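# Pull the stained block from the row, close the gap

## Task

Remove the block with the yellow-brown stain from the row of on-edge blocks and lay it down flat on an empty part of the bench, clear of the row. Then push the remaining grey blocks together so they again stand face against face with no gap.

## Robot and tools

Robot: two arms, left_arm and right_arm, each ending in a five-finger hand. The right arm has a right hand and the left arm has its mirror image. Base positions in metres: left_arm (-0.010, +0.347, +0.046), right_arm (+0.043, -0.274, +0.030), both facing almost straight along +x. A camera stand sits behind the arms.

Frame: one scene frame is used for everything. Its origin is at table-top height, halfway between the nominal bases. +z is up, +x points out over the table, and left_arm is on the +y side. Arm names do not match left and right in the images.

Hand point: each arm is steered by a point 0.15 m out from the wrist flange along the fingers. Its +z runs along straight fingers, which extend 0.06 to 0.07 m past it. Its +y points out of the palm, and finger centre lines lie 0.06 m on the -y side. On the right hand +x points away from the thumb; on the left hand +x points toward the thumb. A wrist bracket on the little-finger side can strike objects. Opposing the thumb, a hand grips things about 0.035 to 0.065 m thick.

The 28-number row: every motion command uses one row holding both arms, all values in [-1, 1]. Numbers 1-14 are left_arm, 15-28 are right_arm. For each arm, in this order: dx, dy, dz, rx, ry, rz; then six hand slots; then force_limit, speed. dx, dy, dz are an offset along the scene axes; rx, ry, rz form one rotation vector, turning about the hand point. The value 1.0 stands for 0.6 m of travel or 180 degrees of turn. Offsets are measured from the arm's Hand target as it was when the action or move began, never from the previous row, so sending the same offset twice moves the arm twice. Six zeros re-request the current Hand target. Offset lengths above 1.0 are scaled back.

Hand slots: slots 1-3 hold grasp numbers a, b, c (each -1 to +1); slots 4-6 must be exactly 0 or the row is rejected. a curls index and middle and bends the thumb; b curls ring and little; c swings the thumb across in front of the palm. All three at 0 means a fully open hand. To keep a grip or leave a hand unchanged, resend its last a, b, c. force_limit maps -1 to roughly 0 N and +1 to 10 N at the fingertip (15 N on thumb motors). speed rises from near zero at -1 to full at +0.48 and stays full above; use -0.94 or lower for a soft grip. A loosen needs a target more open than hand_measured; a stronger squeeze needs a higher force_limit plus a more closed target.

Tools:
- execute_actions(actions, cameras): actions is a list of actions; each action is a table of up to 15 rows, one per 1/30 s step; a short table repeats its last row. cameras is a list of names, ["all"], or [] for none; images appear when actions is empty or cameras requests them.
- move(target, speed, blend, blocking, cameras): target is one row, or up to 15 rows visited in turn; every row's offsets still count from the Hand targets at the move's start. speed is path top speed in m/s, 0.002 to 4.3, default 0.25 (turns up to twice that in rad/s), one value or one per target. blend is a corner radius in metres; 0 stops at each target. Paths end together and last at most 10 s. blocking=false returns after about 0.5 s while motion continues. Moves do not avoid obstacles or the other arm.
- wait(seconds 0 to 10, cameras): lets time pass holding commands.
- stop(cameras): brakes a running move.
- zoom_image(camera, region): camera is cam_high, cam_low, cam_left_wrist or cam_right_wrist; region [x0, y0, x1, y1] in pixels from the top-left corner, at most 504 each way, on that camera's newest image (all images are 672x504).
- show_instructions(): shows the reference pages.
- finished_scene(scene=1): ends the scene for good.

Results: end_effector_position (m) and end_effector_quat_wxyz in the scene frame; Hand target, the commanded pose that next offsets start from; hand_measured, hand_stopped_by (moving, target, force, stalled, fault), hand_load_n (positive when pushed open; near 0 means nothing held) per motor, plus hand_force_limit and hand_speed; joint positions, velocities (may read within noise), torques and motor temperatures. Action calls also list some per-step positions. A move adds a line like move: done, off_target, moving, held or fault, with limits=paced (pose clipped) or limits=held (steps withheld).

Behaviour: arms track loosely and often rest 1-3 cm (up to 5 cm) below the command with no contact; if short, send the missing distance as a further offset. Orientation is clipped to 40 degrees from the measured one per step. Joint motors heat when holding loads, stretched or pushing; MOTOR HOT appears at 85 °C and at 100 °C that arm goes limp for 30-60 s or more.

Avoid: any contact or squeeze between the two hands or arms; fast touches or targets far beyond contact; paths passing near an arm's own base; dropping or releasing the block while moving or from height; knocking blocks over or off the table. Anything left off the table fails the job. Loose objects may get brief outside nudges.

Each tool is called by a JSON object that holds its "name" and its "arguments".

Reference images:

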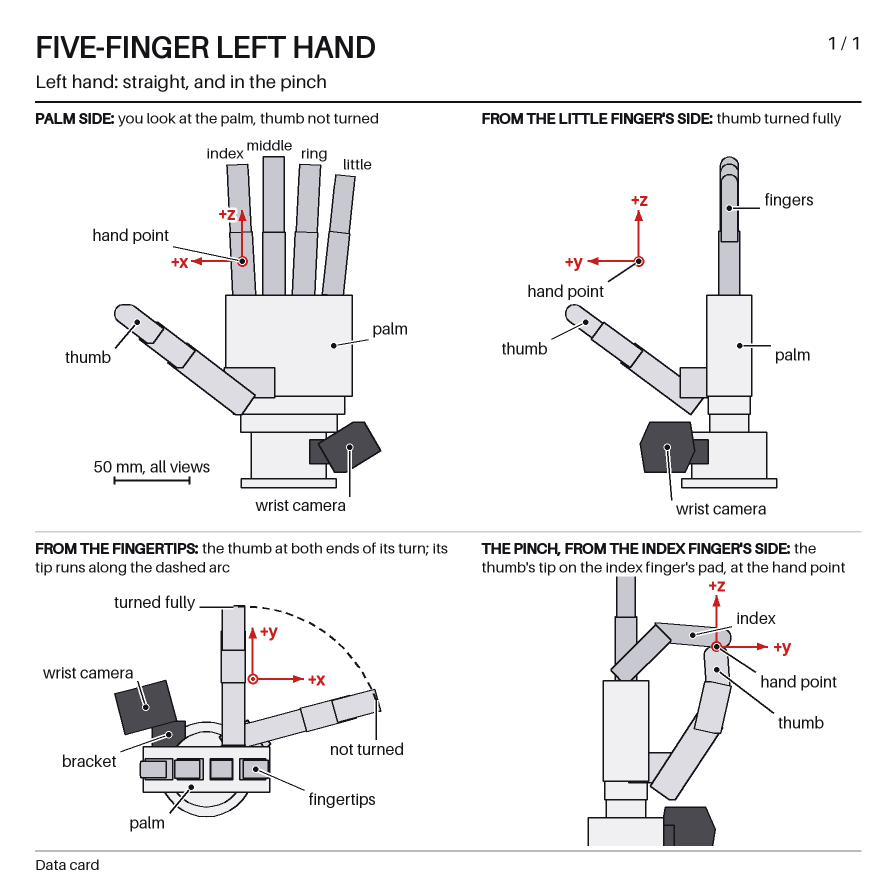

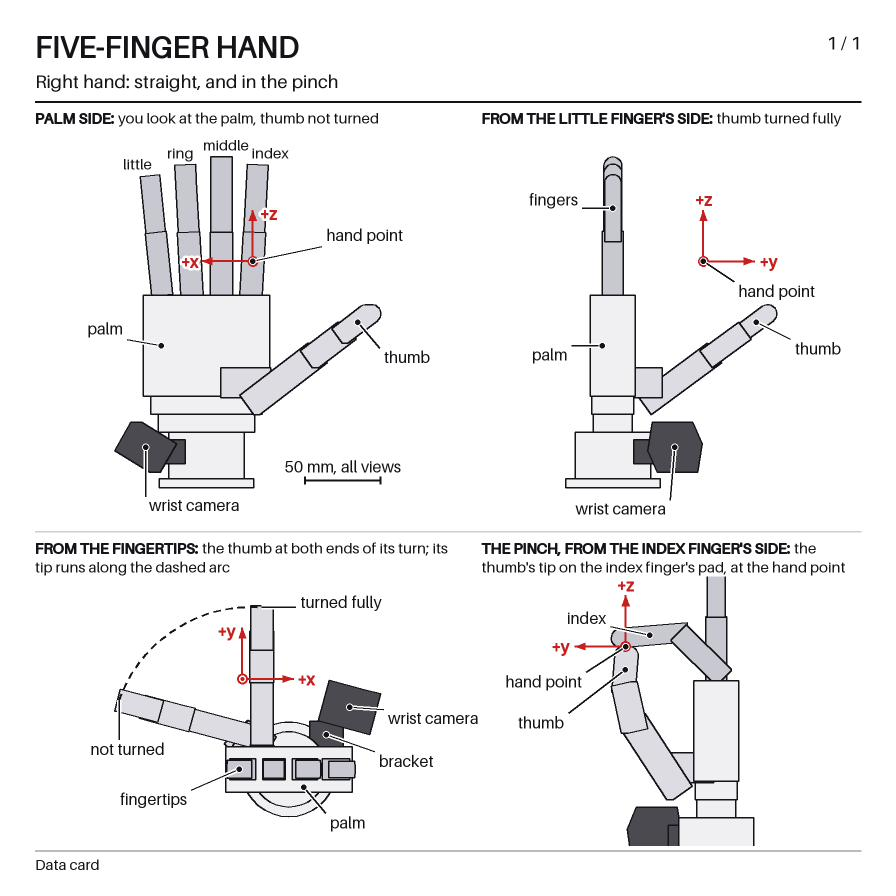

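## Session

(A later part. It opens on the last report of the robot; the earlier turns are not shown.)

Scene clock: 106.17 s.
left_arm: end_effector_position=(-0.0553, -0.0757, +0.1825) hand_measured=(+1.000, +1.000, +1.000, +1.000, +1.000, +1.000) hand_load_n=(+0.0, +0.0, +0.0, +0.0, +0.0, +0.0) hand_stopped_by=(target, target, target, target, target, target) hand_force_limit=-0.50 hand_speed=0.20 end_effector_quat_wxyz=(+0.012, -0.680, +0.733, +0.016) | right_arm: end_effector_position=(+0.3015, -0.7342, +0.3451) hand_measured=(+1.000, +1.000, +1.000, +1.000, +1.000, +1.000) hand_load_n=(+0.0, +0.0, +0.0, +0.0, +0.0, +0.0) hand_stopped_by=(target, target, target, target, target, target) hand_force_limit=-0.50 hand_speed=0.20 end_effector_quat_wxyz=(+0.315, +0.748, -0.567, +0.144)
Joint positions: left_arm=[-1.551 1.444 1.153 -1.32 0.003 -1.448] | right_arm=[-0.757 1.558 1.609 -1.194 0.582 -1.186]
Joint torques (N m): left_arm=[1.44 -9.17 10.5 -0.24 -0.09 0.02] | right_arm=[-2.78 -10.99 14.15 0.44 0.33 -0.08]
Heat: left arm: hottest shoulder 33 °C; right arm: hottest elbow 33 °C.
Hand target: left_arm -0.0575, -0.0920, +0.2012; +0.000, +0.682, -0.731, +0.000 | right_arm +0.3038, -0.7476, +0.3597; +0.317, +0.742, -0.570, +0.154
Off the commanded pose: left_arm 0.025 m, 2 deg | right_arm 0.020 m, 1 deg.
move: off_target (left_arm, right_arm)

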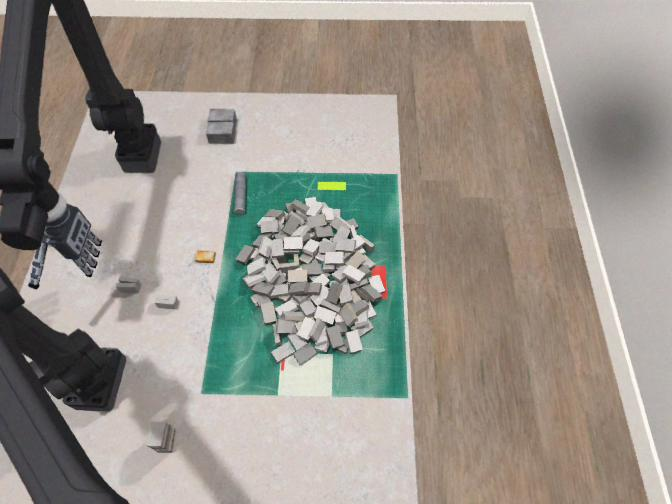

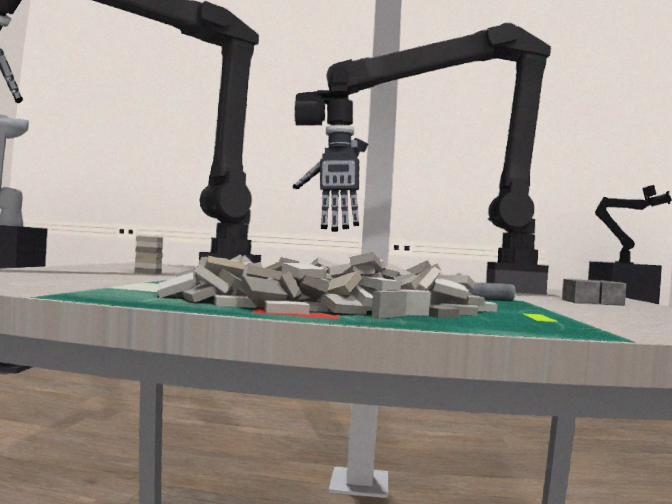

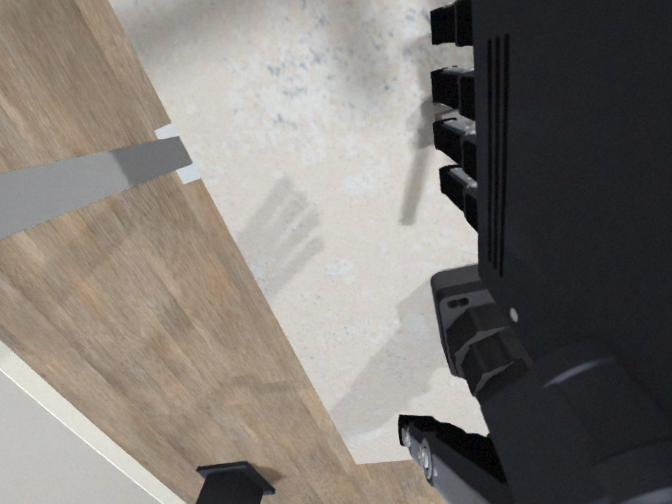

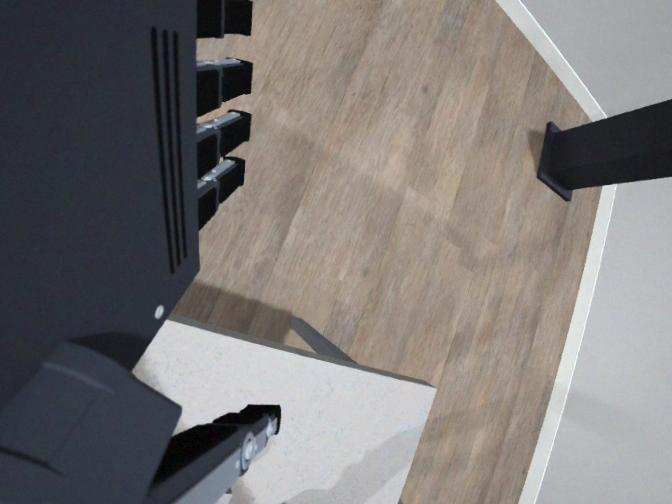

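{"name": "move", "arguments": {"target": [[-0.029,-0.043,-0.019,0,0,0,0,0,1,0,0,0,-0.5,0.2,0,0,0,0,0,0,0,0,0,0,0,0,-0.5,0.2],[-0.029,-0.043,-0.17,0,0,0,0,0,1,0,0,0,-0.5,0.2,0,0,0,0,0,0,0,0,0,0,0,0,-0.5,0.2]], "speed": [0.15,0.15], "cameras": ["cam_high","cam_left_wrist","cam_low"]}}

{"name": "zoom_image", "arguments": {"camera": "cam_high", "region": [60, 230, 190, 330]}}

Scene clock: 110.90 s.
left_arm: end_effector_position=(-0.0725, -0.1162, +0.1070) hand_measured=(+1.000, +1.000, +1.000, +1.000, +0.650, -1.000) hand_load_n=(+0.0, +0.0, +0.0, +0.0, +0.0, +0.0) hand_stopped_by=(target, target, target, target, target, target) hand_force_limit=-0.50 hand_speed=0.20 end_effector_quat_wxyz=(-0.004, -0.679, +0.734, -0.003) | right_arm: end_effector_position=(+0.3015, -0.7342, +0.3451) hand_measured=(+1.000, +1.000, +1.000, +1.000, +1.000, +1.000) hand_load_n=(+0.0, +0.0, +0.0, +0.0, +0.0, +0.0) hand_stopped_by=(target, target, target, target, target, target) hand_force_limit=-0.50 hand_speed=0.20 end_effector_quat_wxyz=(+0.315, +0.748, -0.567, +0.144)
Joint positions: left_arm=[-1.596 1.59 1.102 -1.074 0.002 -1.491] | right_arm=[-0.757 1.558 1.609 -1.194 0.582 -1.186]
Joint torques (N m): left_arm=[1.73 -9.58 6.5 0.36 -0.07 -0.03] | right_arm=[-2.08 -10.87 14.23 0.42 0.29 -0.06]
Heat: left arm: hottest shoulder 33 °C; right arm: hottest elbow 32 °C.
Hand target: left_arm -0.0748, -0.1179, +0.0991; +0.000, +0.682, -0.731, +0.000 | right_arm +0.3038, -0.7476, +0.3597; +0.317, +0.742, -0.570, +0.154
Off the commanded pose: left_arm 0.008 m, 1 deg | right_arm 0.020 m, 1 deg.
move: off_target (right_arm)
Images, in order (width x height): cam_high 672x504, cam_low 672x504, cam_left_wrist 672x504.

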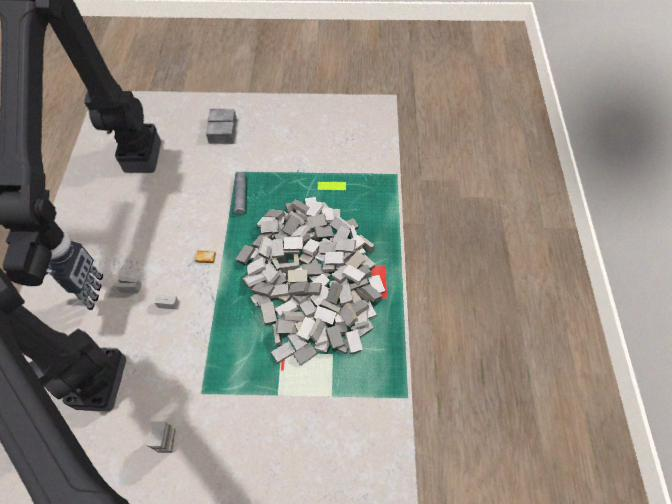

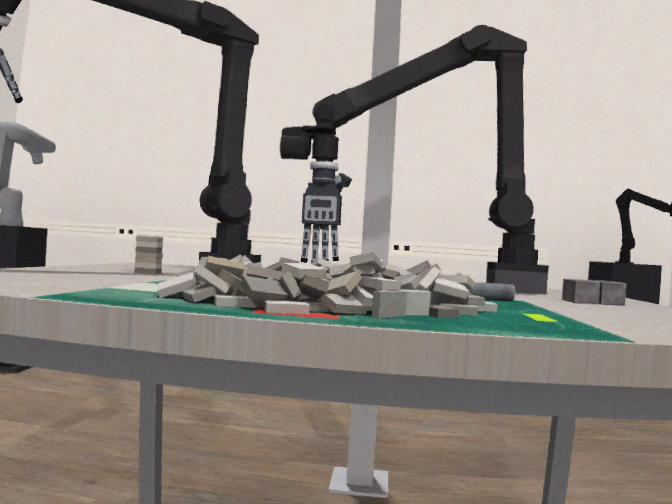

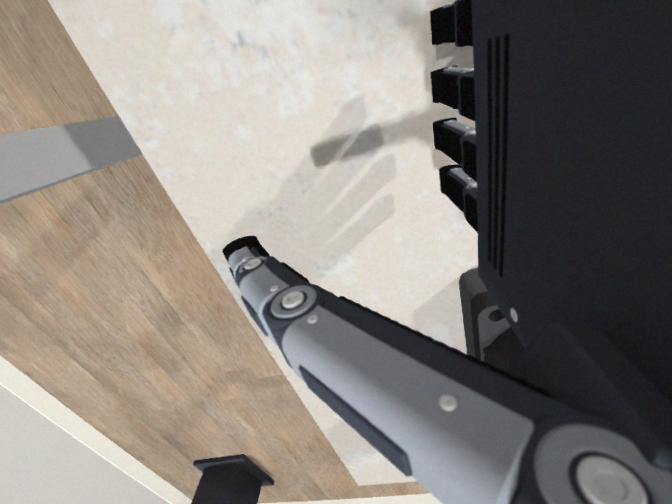

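Scaled by 3.877 from the camera's 672x504 image, which has a finer 960x720 frame.

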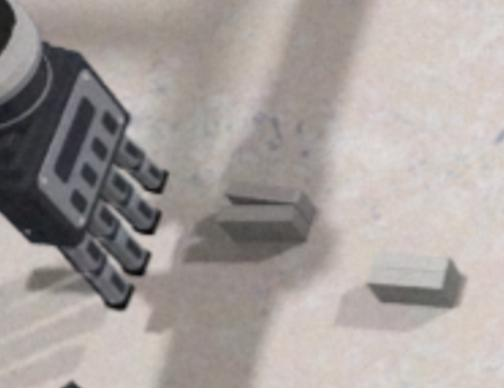

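{"name": "move", "arguments": {"target": [[0,0.01,-0.035,0,0,0,0,0,1,0,0,0,-0.5,0.2,0,0,0,0,0,0,0,0,0,0,0,0,-0.5,0.2],[0.205,0.01,-0.032,0,0,0,0,0,1,0,0,0,-0.5,0.2,0,0,0,0,0,0,0,0,0,0,0,0,-0.5,0.2]], "speed": [0.08,0.06], "cameras": ["cam_high","cam_left_wrist"]}}

{"name": "zoom_image", "arguments": {"camera": "cam_high", "region": [100, 250, 200, 325]}}

Scene clock: 115.53 s.
left_arm: end_effector_position=(+0.0379, -0.0976, +0.0775) hand_measured=(+1.000, +1.000, +1.000, +1.000, +0.650, -1.000) hand_load_n=(-0.5, -0.5, +0.0, +0.0, -0.5, +0.0) hand_stopped_by=(target, target, target, target, target, target) hand_force_limit=-0.50 hand_speed=0.20 end_effector_quat_wxyz=(+0.000, -0.684, +0.729, +0.006) | right_arm: end_effector_position=(+0.3015, -0.7342, +0.3451) hand_measured=(+1.000, +1.000, +1.000, +1.000, +1.000, +1.000) hand_load_n=(+0.0, +0.0, +0.0, +0.0, +0.0, +0.0) hand_stopped_by=(target, target, target, target, target, target) hand_force_limit=-0.50 hand_speed=0.20 end_effector_quat_wxyz=(+0.315, +0.748, -0.567, +0.144)
Joint positions: left_arm=[-1.336 1.631 1.064 -1.015 0.005 -1.245] | right_arm=[-0.757 1.558 1.609 -1.194 0.582 -1.186]
Joint torques (N m): left_arm=[3.02 -9.52 9.55 -0.06 -0.18 0.23] | right_arm=[-2.14 -11.63 14.13 0.34 0.3 -0.04]
Heat: left arm: hottest shoulder 33 °C; right arm: hottest elbow 32 °C.
Hand target: left_arm +0.0482, -0.1118, +0.0799; +0.000, +0.682, -0.731, +0.000 | right_arm +0.3038, -0.7476, +0.3597; +0.317, +0.742, -0.570, +0.154
Off the commanded pose: left_arm 0.018 m, 1 deg | right_arm 0.020 m, 1 deg.
move: off_target (left_arm, right_arm)
Images, in order (width x height): cam_high 672x504, cam_left_wrist 672x504.

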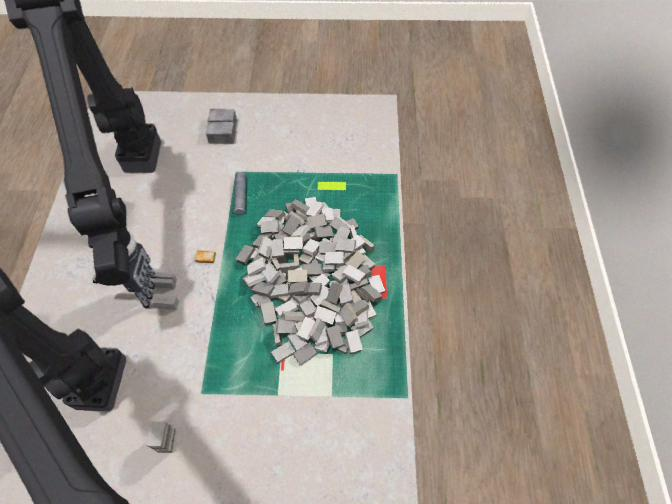

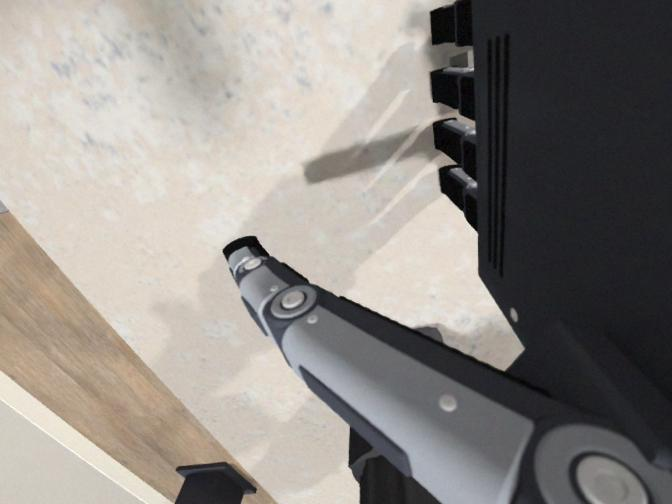

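Scaled by 5.040 from the camera's 672x504 image, which has a finer 960x720 frame.

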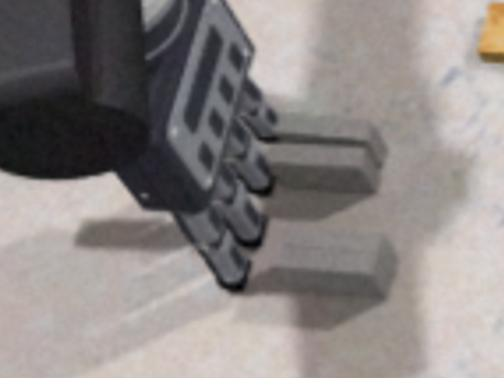

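{"name": "move", "arguments": {"target": [[-0.04,0.01,0.01,0,0,0,0,0,1,0,0,0,-0.5,0.2,0,0,0,0,0,0,0,0,0,0,0,0,-0.5,0.2],[-0.04,0.03,0.18,0,0,0,0,0,1,0,0,0,-0.5,0.2,0,0,0,0,0,0,0,0,0,0,0,0,-0.5,0.2],[0.0863,0.3113,0.1835,0,0,-0.5,0,0,1,0,0,0,-0.5,0.2,0,0,0,0,0,0,0,0,0,0,0,0,-0.5,0.2]], "speed": [0.1,0.15,0.3], "blend": [0.008,0.03,0], "cameras": ["cam_high","cam_left_wrist"]}}

{"name": "zoom_image", "arguments": {"camera": "cam_high", "region": [100, 230, 220, 325]}}

Scene clock: 121.90 s.
left_arm: end_effector_position=(+0.0985, +0.0695, +0.1860) hand_measured=(+1.000, +1.000, +1.000, +1.000, +0.650, -1.000) hand_load_n=(+0.0, +0.0, +0.0, +0.0, -0.5, +0.0) hand_stopped_by=(target, target, target, target, target, target) hand_force_limit=-0.50 hand_speed=0.20 end_effector_quat_wxyz=(+0.000, +0.032, +0.999, +0.002) | right_arm: end_effector_position=(+0.3015, -0.7342, +0.3451) hand_measured=(+1.000, +1.000, +1.000, +1.000, +1.000, +1.000) hand_load_n=(+0.0, +0.0, +0.0, +0.0, +0.0, +0.0) hand_stopped_by=(target, target, target, target, target, target) hand_force_limit=-0.50 hand_speed=0.20 end_effector_quat_wxyz=(+0.315, +0.748, -0.567, +0.144)
Joint positions: left_arm=[-1.218 1.336 1.053 -1.292 -0.003 0.445] | right_arm=[-0.757 1.558 1.609 -1.194 0.582 -1.186]
Joint torques (N m): left_arm=[2.49 -8.76 6.64 -0.5 0.01 0.18] | right_arm=[-2.84 -11.22 14.35 0.36 0.33 -0.07]
Heat: left arm: hottest shoulder 33 °C; right arm: hottest elbow 32 °C.
Hand target: left_arm +0.1000, +0.0749, +0.1900; +0.000, +0.035, +0.999, +0.000 | right_arm +0.3038, -0.7476, +0.3597; +0.317, +0.742, -0.570, +0.154
Off the commanded pose: left_arm 0.007 m, 0 deg | right_arm 0.020 m, 1 deg.
move: off_target (right_arm)
Images, in order (width x height): cam_high 672x504, cam_left_wrist 672x504.

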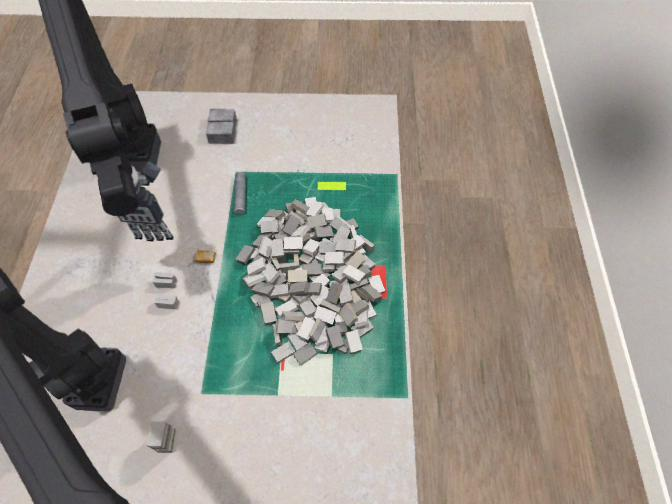

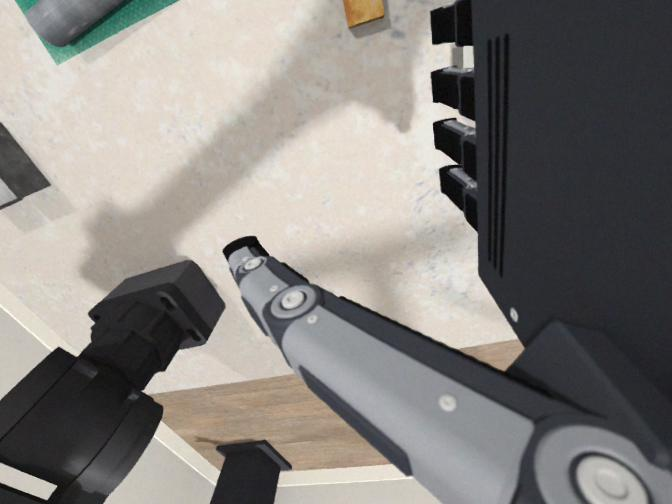

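Scaled by 4.200 from the camera's 672x504 image, which has a finer 960x720 frame.

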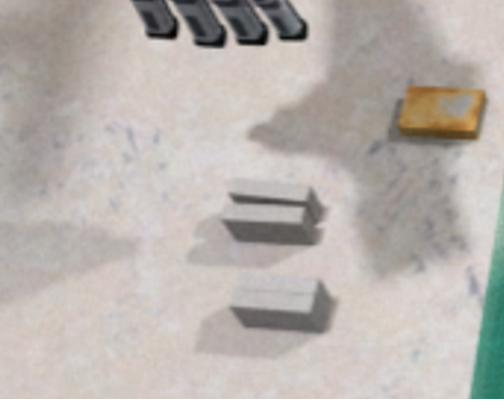

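{"name": "move", "arguments": {"target": [[-0.006,0,-0.178,0,0,0,0,0,1,0,0,0,-0.5,0.2,0,0,0,0,0,0,0,0,0,0,0,0,-0.5,0.2],[-0.013,-0.118,-0.178,0,0,0,0,0,1,0,0,0,-0.5,0.2,0,0,0,0,0,0,0,0,0,0,0,0,-0.5,0.2]], "speed": [0.12,0.05], "cameras": ["cam_high","cam_left_wrist"]}}

{"name": "zoom_image", "arguments": {"camera": "cam_high", "region": [110, 240, 210, 325]}}

Scene clock: 126.50 s.
left_arm: end_effector_position=(+0.0907, +0.0243, +0.0788) hand_measured=(+1.000, +1.000, +1.000, +1.000, +0.650, -1.000) hand_load_n=(+0.0, -0.5, -0.5, +0.0, +0.0, +0.0) hand_stopped_by=(target, target, target, target, target, target) hand_force_limit=-0.50 hand_speed=0.20 end_effector_quat_wxyz=(-0.003, +0.037, +0.999, +0.009) | right_arm: end_effector_position=(+0.3015, -0.7342, +0.3451) hand_measured=(+1.000, +1.000, +1.000, +1.000, +1.000, +1.000) hand_load_n=(+0.0, +0.0, +0.0, -0.5, +0.0, +0.0) hand_stopped_by=(target, target, target, target, target, target) hand_force_limit=-0.50 hand_speed=0.20 end_effector_quat_wxyz=(+0.315, +0.748, -0.567, +0.144)
Joint positions: left_arm=[-1.277 1.574 0.994 -1.01 -0.001 0.394] | right_arm=[-0.757 1.558 1.609 -1.194 0.582 -1.186]
Joint torques (N m): left_arm=[1.14 -8.76 9.63 -0.2 -0.03 0.01] | right_arm=[-1.61 -11.05 14.2 0.44 0.31 -0.08]
Heat: left arm: hottest shoulder 33 °C; right arm: hottest elbow 32 °C.
Hand target: left_arm +0.0920, +0.0042, +0.0832; +0.000, +0.035, +0.999, +0.000 | right_arm +0.3038, -0.7476, +0.3597; +0.317, +0.742, -0.570, +0.154
Off the commanded pose: left_arm 0.021 m, 1 deg | right_arm 0.020 m, 1 deg.
move: off_target (left_arm, right_arm)
Images, in order (width x height): cam_high 672x504, cam_left_wrist 672x504.

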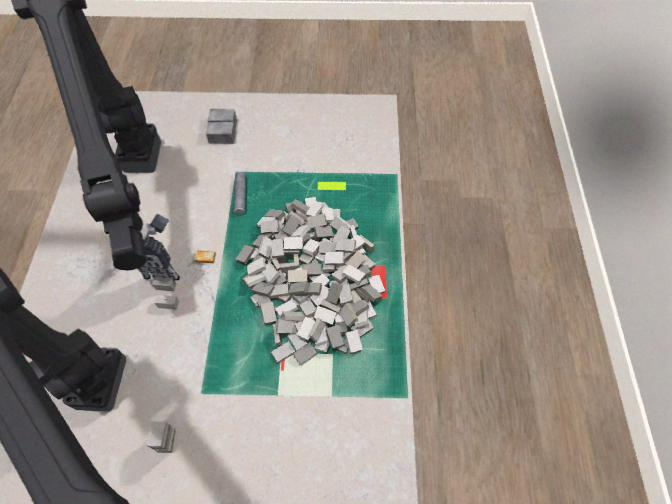

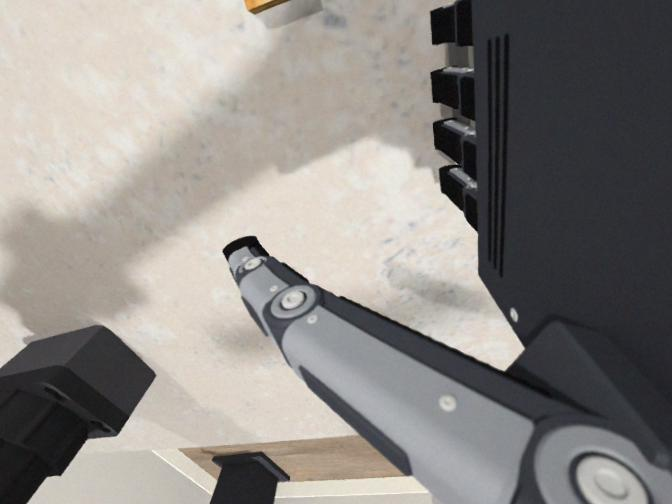

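Scaled by 5.040 from the camera's 672x504 image, which has a finer 960x720 frame.

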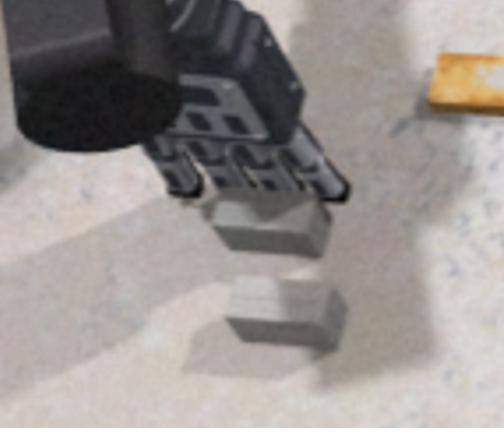

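{"name": "move", "arguments": {"target": [0,-0.036,0,0,0,0,0,0,1,0,0,0,-0.5,0.2,0,0,0,0,0,0,0,0,0,0,0,0,-0.5,0.2], "speed": 0.05, "cameras": ["cam_high"]}}

{"name": "zoom_image", "arguments": {"camera": "cam_high", "region": [110, 240, 210, 325]}}

Scene clock: 128.27 s.
left_arm: end_effector_position=(+0.0910, +0.0026, +0.0794) hand_measured=(+1.000, +1.000, +1.000, +1.000, +0.650, -1.000) hand_load_n=(+0.0, -0.5, -0.5, +0.0, -0.5, +0.0) hand_stopped_by=(target, target, target, target, target, target) hand_force_limit=-0.50 hand_speed=0.20 end_effector_quat_wxyz=(-0.003, +0.037, +0.999, +0.009) | right_arm: end_effector_position=(+0.3015, -0.7342, +0.3451) hand_measured=(+1.000, +1.000, +1.000, +1.000, +1.000, +1.000) hand_load_n=(+0.0, +0.0, +0.0, +0.5, +0.0, +0.0) hand_stopped_by=(target, target, target, target, target, target) hand_force_limit=-0.50 hand_speed=0.20 end_effector_quat_wxyz=(+0.315, +0.748, -0.567, +0.144)
Joint positions: left_arm=[-1.293 1.621 1.054 -1.023 -0.001 0.379] | right_arm=[-0.757 1.558 1.609 -1.194 0.582 -1.186]
Joint torques (N m): left_arm=[1.38 -8.59 9.85 -0.12 0.04 -0.02] | right_arm=[-2.02 -10.52 14.15 0.29 0.28 -0.11]
Heat: left arm: hottest shoulder 33 °C; right arm: hottest elbow 32 °C.
Hand target: left_arm +0.0921, -0.0174, +0.0832; +0.000, +0.035, +0.999, +0.000 | right_arm +0.3038, -0.7476, +0.3597; +0.317, +0.742, -0.570, +0.154
Off the commanded pose: left_arm 0.020 m, 1 deg | right_arm 0.020 m, 1 deg.
move: off_target (left_arm, right_arm)
Images, in order (width x height): cam_high 672x504.

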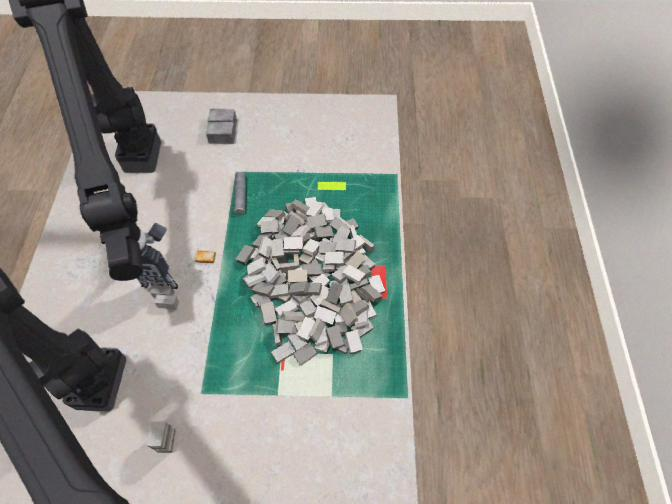

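Scaled by 5.040 from the camera's 672x504 image, which has a finer 960x720 frame.

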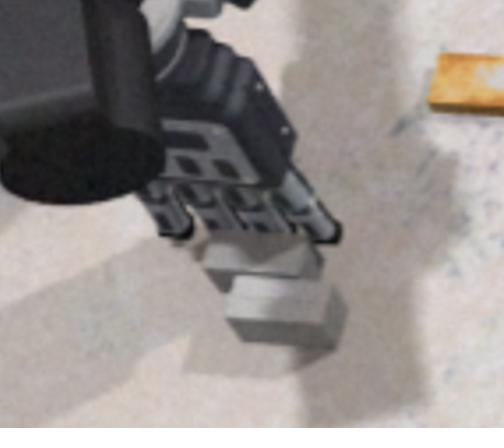

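{"name": "move", "arguments": {"target": [[0,0.06,0.02,0,0,0,0,0,1,0,0,0,-0.5,0.2,0,0,0,0,0,0,0,0,0,0,0,0,-0.5,0.2],[0,0.07,0.19,0,0,0,0,0,1,0,0,0,-0.5,0.2,0,0,0,0,0,0,0,0,0,0,0,0,-0.5,0.2],[-0.1335,-0.1377,0.195,0,0,0.5,0,0,1,0,0,0,-0.5,0.2,0,0,0,0,0,0,0,0,0,0,0,0,-0.5,0.2],[-0.1335,-0.157,0.003,0,0,0.5,0,0,1,0,0,0,-0.5,0.2,0,0,0,0,0,0,0,0,0,0,0,0,-0.5,0.2]], "speed": [0.1,0.15,0.3,0.12], "blend": [0.01,0.03,0,0], "cameras": ["cam_high"]}}

{"name": "zoom_image", "arguments": {"camera": "cam_high", "region": [90, 240, 210, 330]}}

Scene clock: 135.57 s.
left_arm: end_effector_position=(+0.0155, -0.1104, +0.0943) hand_measured=(+1.000, +1.000, +1.000, +1.000, +0.650, -1.000) hand_load_n=(+0.0, +0.0, +0.0, +0.0, +0.0, +0.0) hand_stopped_by=(target, target, target, target, target, target) hand_force_limit=-0.50 hand_speed=0.20 end_effector_quat_wxyz=(-0.004, -0.680, +0.733, -0.005) | right_arm: end_effector_position=(+0.3015, -0.7342, +0.3451) hand_measured=(+1.000, +1.000, +1.000, +1.000, +1.000, +1.000) hand_load_n=(+0.0, +0.0, +0.0, +0.0, +0.0, +0.0) hand_stopped_by=(target, target, target, target, target, target) hand_force_limit=-0.50 hand_speed=0.20 end_effector_quat_wxyz=(+0.315, +0.748, -0.567, +0.144)
Joint positions: left_arm=[-1.394 1.612 1.091 -1.038 0.002 -1.292] | right_arm=[-0.757 1.558 1.609 -1.194 0.582 -1.186]
Joint torques (N m): left_arm=[1.14 -9.58 6.31 0.32 -0.07 -0.05] | right_arm=[-2.14 -11.34 14.3 0.32 0.28 -0.1]
Heat: left arm: hottest shoulder 32 °C; right arm: hottest elbow 32 °C.
Hand target: left_arm +0.0120, -0.1117, +0.0850; +0.000, +0.682, -0.731, +0.000 | right_arm +0.3038, -0.7476, +0.3597; +0.317, +0.742, -0.570, +0.154
Off the commanded pose: left_arm 0.010 m, 1 deg | right_arm 0.020 m, 1 deg.
move: off_target (right_arm)
Images, in order (width x height): cam_high 672x504.

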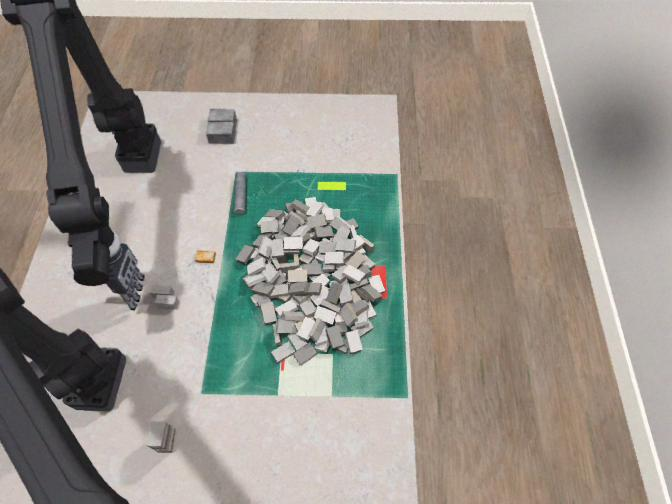

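Scaled by 4.200 from the camera's 672x504 image, which has a finer 960x720 frame.

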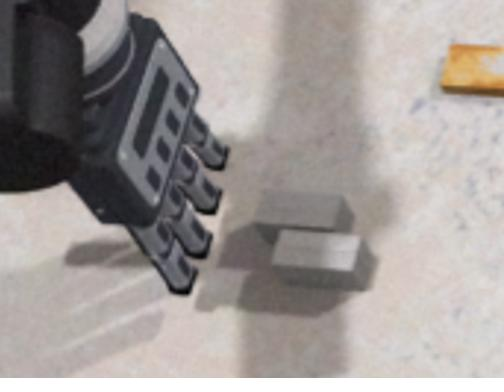

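{"name": "move", "arguments": {"target": [0.088,-0.012,-0.004,0,0,0,0,0,1,0,0,0,-0.5,0.2,0,0,0,0,0,0,0,0,0,0,0,0,-0.5,0.2], "speed": 0.05, "cameras": ["cam_high"]}}

{"name": "zoom_image", "arguments": {"camera": "cam_high", "region": [120, 260, 200, 320]}}

Scene clock: 137.60 s.
left_arm: end_effector_position=(+0.0543, -0.1024, +0.0798) hand_measured=(+1.000, +1.000, +1.000, +1.000, +0.650, -1.000) hand_load_n=(+0.0, -0.5, +0.0, +0.0, +0.0, +0.0) hand_stopped_by=(target, target, target, target, target, target) hand_force_limit=-0.50 hand_speed=0.20 end_effector_quat_wxyz=(+0.003, -0.684, +0.730, +0.009) | right_arm: end_effector_position=(+0.3015, -0.7342, +0.3451) hand_measured=(+1.000, +1.000, +1.000, +1.000, +1.000, +1.000) hand_load_n=(+0.0, +0.0, +0.0, +0.0, +0.0, +0.0) hand_stopped_by=(target, target, target, target, target, target) hand_force_limit=-0.50 hand_speed=0.20 end_effector_quat_wxyz=(+0.315, +0.748, -0.567, +0.144)
Joint positions: left_arm=[-1.304 1.654 1.101 -1.038 0.003 -1.212] | right_arm=[-0.757 1.558 1.609 -1.194 0.582 -1.186]
Joint torques (N m): left_arm=[2.55 -9.7 9.55 0.02 -0.14 0.25] | right_arm=[-2.08 -11.28 14.23 0.55 0.34 -0.03]
Heat: left arm: hottest shoulder 32 °C; right arm: hottest elbow 32 °C.
Hand target: left_arm +0.0648, -0.1189, +0.0827; +0.000, +0.682, -0.731, +0.000 | right_arm +0.3038, -0.7476, +0.3597; +0.317, +0.742, -0.570, +0.154
Off the commanded pose: left_arm 0.020 m, 1 deg | right_arm 0.020 m, 1 deg.
move: off_target (left_arm, right_arm)
Images, in order (width x height): cam_high 672x504.

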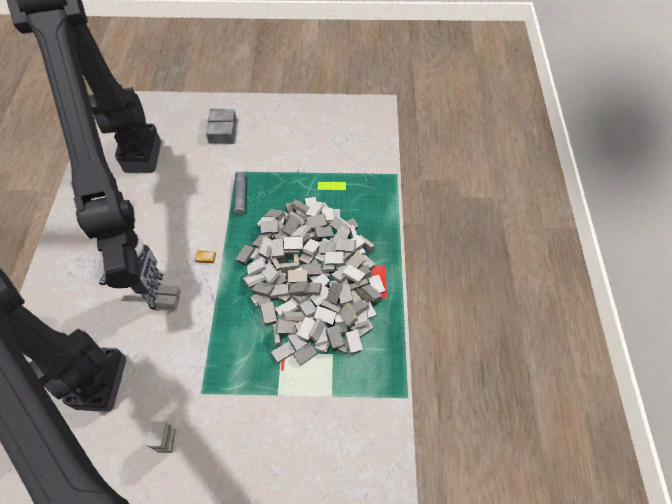

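Scaled by 6.300 from the camera's 672x504 image, which has a finer 960x720 frame.

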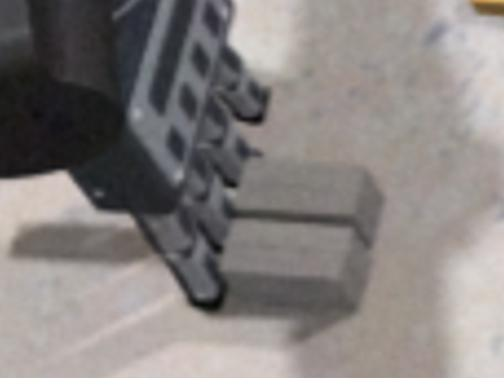

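{"name": "move", "arguments": {"target": [[-0.06,0.02,0.01,0,0,0,0,0,1,0,0,0,-0.5,0.2,0,0,0,0,0,0,0,0,0,0,0,0,-0.5,0.2],[-0.06,0.03,0.18,0,0,0,0,0,1,0,0,0,-0.5,0.2,0,0,0,0,0,0,0,0,0,0,0,0,-0.5,0.2],[0.072,0.29,0.179,0,0,-0.5,0,0,1,0,0,0,-0.5,0.2,0,0,0,0,0,0,0,0,0,0,0,0,-0.5,0.2],[0.072,0.29,0.0,0,0,-0.5,0,0,1,0,0,0,-0.5,0.2,0,0,0,0,0,0,0,0,0,0,0,0,-0.5,0.2]], "speed": [0.08,0.15,0.3,0.12], "blend": [0.008,0.03,0,0], "cameras": ["cam_high"]}}

{"name": "zoom_image", "arguments": {"camera": "cam_high", "region": [120, 240, 220, 320]}}

Scene clock: 144.40 s.
left_arm: end_effector_position=(+0.1049, +0.0536, +0.0897) hand_measured=(+1.000, +1.000, +1.000, +1.000, +0.650, -1.000) hand_load_n=(+0.0, +0.0, +0.0, +0.0, +0.0, +0.0) hand_stopped_by=(target, target, target, target, target, target) hand_force_limit=-0.50 hand_speed=0.20 end_effector_quat_wxyz=(+0.003, +0.032, +0.999, -0.005) | right_arm: end_effector_position=(+0.3015, -0.7342, +0.3451) hand_measured=(+1.000, +1.000, +1.000, +1.000, +1.000, +1.000) hand_load_n=(+0.0, +0.0, +0.0, +0.0, +0.0, +0.0) hand_stopped_by=(target, target, target, target, target, target) hand_force_limit=-0.50 hand_speed=0.20 end_effector_quat_wxyz=(+0.315, +0.748, -0.567, +0.144)
Joint positions: left_arm=[-1.217 1.479 0.924 -1.004 -0.002 0.446] | right_arm=[-0.757 1.558 1.609 -1.194 0.582 -1.186]
Joint torques (N m): left_arm=[2.37 -7.06 6.2 0.38 0.04 0.22] | right_arm=[-1.85 -10.64 14.31 0.49 0.31 -0.07]
Heat: left arm: hottest shoulder 32 °C; right arm: hottest elbow 32 °C.
Hand target: left_arm +0.1080, +0.0551, +0.0827; +0.000, +0.035, +0.999, +0.000 | right_arm +0.3038, -0.7476, +0.3597; +0.317, +0.742, -0.570, +0.154
Off the commanded pose: left_arm 0.008 m, 1 deg | right_arm 0.020 m, 1 deg.
move: off_target (right_arm)
Images, in order (width x height): cam_high 672x504.

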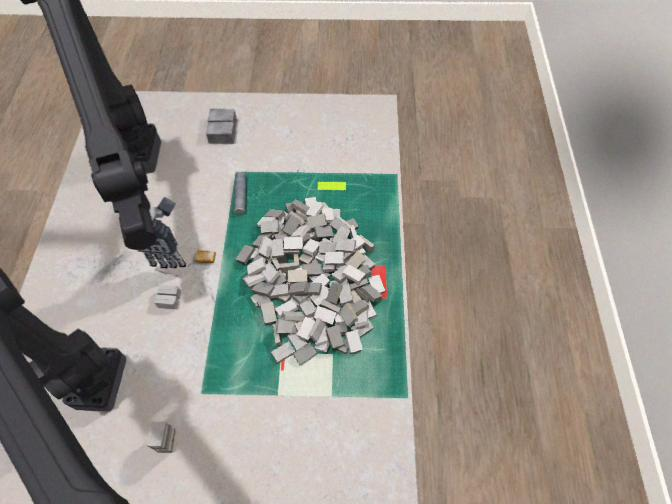

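Scaled by 5.040 from the camera's 672x504 image, which has a finer 960x720 frame.

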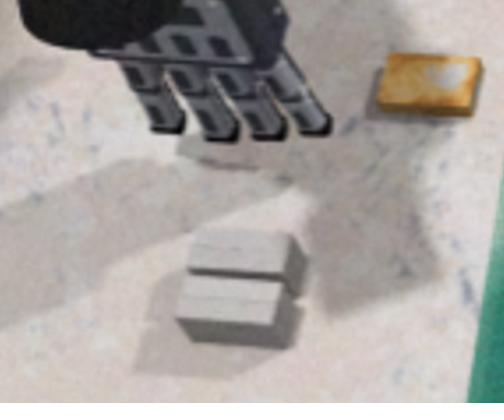

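{"name": "zoom_image", "arguments": {"camera": "cam_high", "region": [148, 280, 188, 312]}}

Scaled by 12.600 from the camera's 672x504 image, which has a finer 960x720 frame.

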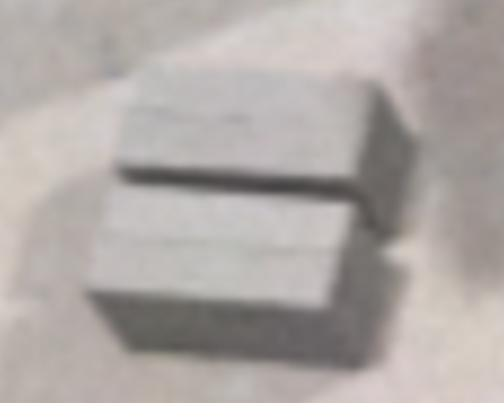

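{"name": "move", "arguments": {"target": [-0.008,-0.125,0.0,0,0,0,0,0,1,0,0,0,-0.5,0.2,0,0,0,0,0,0,0,0,0,0,0,0,-0.5,0.2], "speed": 0.04, "cameras": ["cam_high"]}}

{"name": "zoom_image", "arguments": {"camera": "cam_high", "region": [148, 270, 198, 312]}}

Scene clock: 147.53 s.
left_arm: end_effector_position=(+0.1022, +0.0004, +0.0789) hand_measured=(+1.000, +1.000, +1.000, +1.000, +0.650, -1.000) hand_load_n=(+0.0, -1.0, +0.0, +0.0, +0.0, +0.0) hand_stopped_by=(target, target, target, target, target, target) hand_force_limit=-0.50 hand_speed=0.20 end_effector_quat_wxyz=(-0.003, +0.036, +0.999, +0.009) | right_arm: end_effector_position=(+0.3015, -0.7342, +0.3451) hand_measured=(+1.000, +1.000, +1.000, +1.000, +1.000, +1.000) hand_load_n=(+0.0, +0.0, +0.0, +0.0, +0.0, +0.0) hand_stopped_by=(target, target, target, target, target, target) hand_force_limit=-0.50 hand_speed=0.20 end_effector_quat_wxyz=(+0.315, +0.748, -0.567, +0.144)
Joint positions: left_arm=[-1.269 1.635 1.071 -1.026 -0.001 0.4] | right_arm=[-0.757 1.558 1.609 -1.194 0.582 -1.186]
Joint torques (N m): left_arm=[1.44 -8.94 9.84 -0.09 0.02 -0.04] | right_arm=[-1.38 -10.81 14.13 0.35 0.31 -0.03]
Heat: left arm: hottest shoulder 32 °C; right arm: hottest elbow 32 °C.
Hand target: left_arm +0.1032, -0.0198, +0.0826; +0.000, +0.035, +0.999, +0.000 | right_arm +0.3038, -0.7476, +0.3597; +0.317, +0.742, -0.570, +0.154
Off the commanded pose: left_arm 0.021 m, 1 deg | right_arm 0.020 m, 1 deg.
move: off_target (left_arm, right_arm)
Images, in order (width x height): cam_high 672x504.

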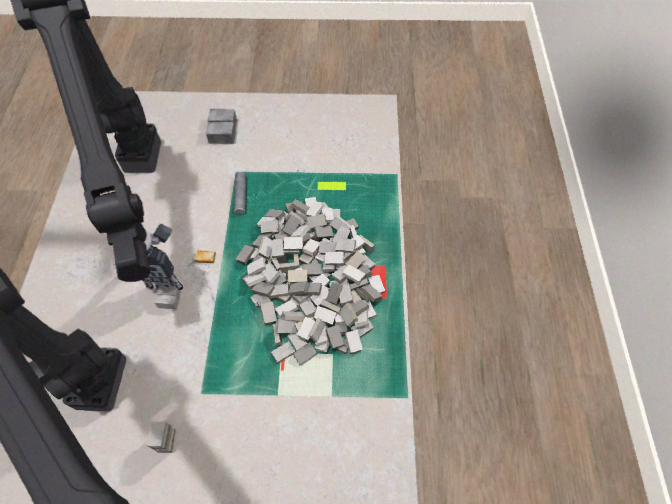

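Scaled by 10.080 from the camera's 672x504 image, which has a finer 960x720 frame.

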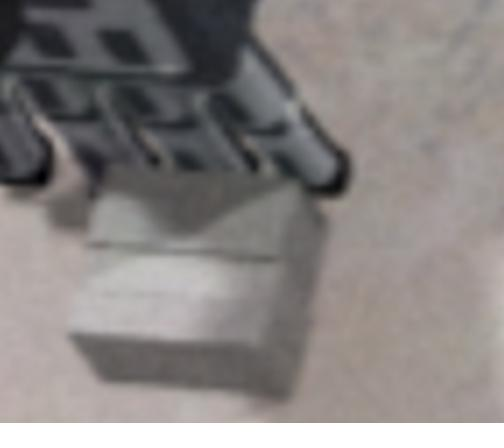

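{"name": "move", "arguments": {"target": [0,-0.0125,0.0,0,0,0,0,0,1,0,0,0,-0.5,0.2,0,0,0,0,0,0,0,0,0,0,0,0,-0.5,0.2], "speed": 0.03, "cameras": ["cam_high"]}}

{"name": "zoom_image", "arguments": {"camera": "cam_high", "region": [148, 270, 198, 312]}}

Scene clock: 148.73 s.
left_arm: end_effector_position=(+0.1018, -0.0033, +0.0791) hand_measured=(+1.000, +1.000, +1.000, +1.000, +0.650, -1.000) hand_load_n=(+0.0, -1.5, -0.5, +0.0, +0.0, +0.0) hand_stopped_by=(target, target, target, target, target, target) hand_force_limit=-0.50 hand_speed=0.20 end_effector_quat_wxyz=(-0.004, +0.034, +0.999, +0.013) | right_arm: end_effector_position=(+0.3015, -0.7342, +0.3451) hand_measured=(+1.000, +1.000, +1.000, +1.000, +1.000, +1.000) hand_load_n=(+0.5, +0.0, +0.0, +0.0, +0.0, +0.0) hand_stopped_by=(target, target, target, target, target, target) hand_force_limit=-0.50 hand_speed=0.20 end_effector_quat_wxyz=(+0.315, +0.748, -0.567, +0.144)
Joint positions: left_arm=[-1.272 1.649 1.087 -1.037 -0.001 0.394] | right_arm=[-0.757 1.558 1.609 -1.194 0.582 -1.186]
Joint torques (N m): left_arm=[0.97 -9.23 10.07 0.02 -0.02 -0.04] | right_arm=[-2.14 -10.81 14.12 0.47 0.34 -0.09]
Heat: left arm: hottest shoulder 32 °C; right arm: hottest elbow 32 °C.
Hand target: left_arm +0.1032, -0.0273, +0.0826; +0.000, +0.035, +0.999, +0.000 | right_arm +0.3038, -0.7476, +0.3597; +0.317, +0.742, -0.570, +0.154
Off the commanded pose: left_arm 0.024 m, 2 deg | right_arm 0.020 m, 1 deg.
move: off_target (left_arm, right_arm)
Images, in order (width x height): cam_high 672x504.

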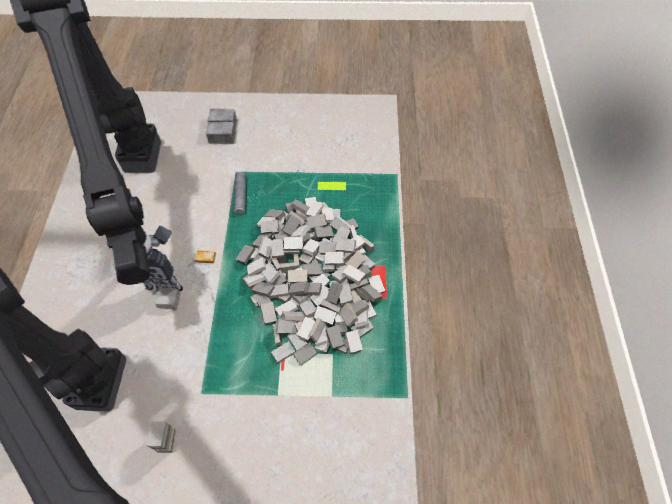

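Scaled by 10.080 from the camera's 672x504 image, which has a finer 960x720 frame.

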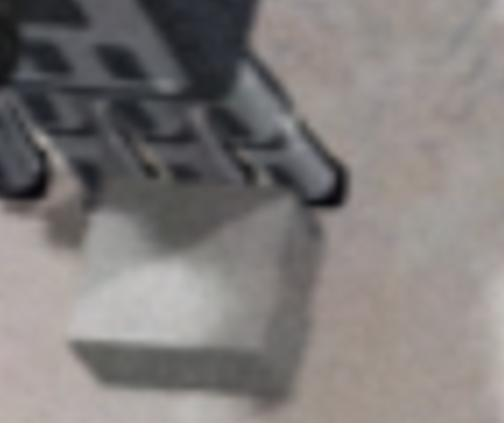

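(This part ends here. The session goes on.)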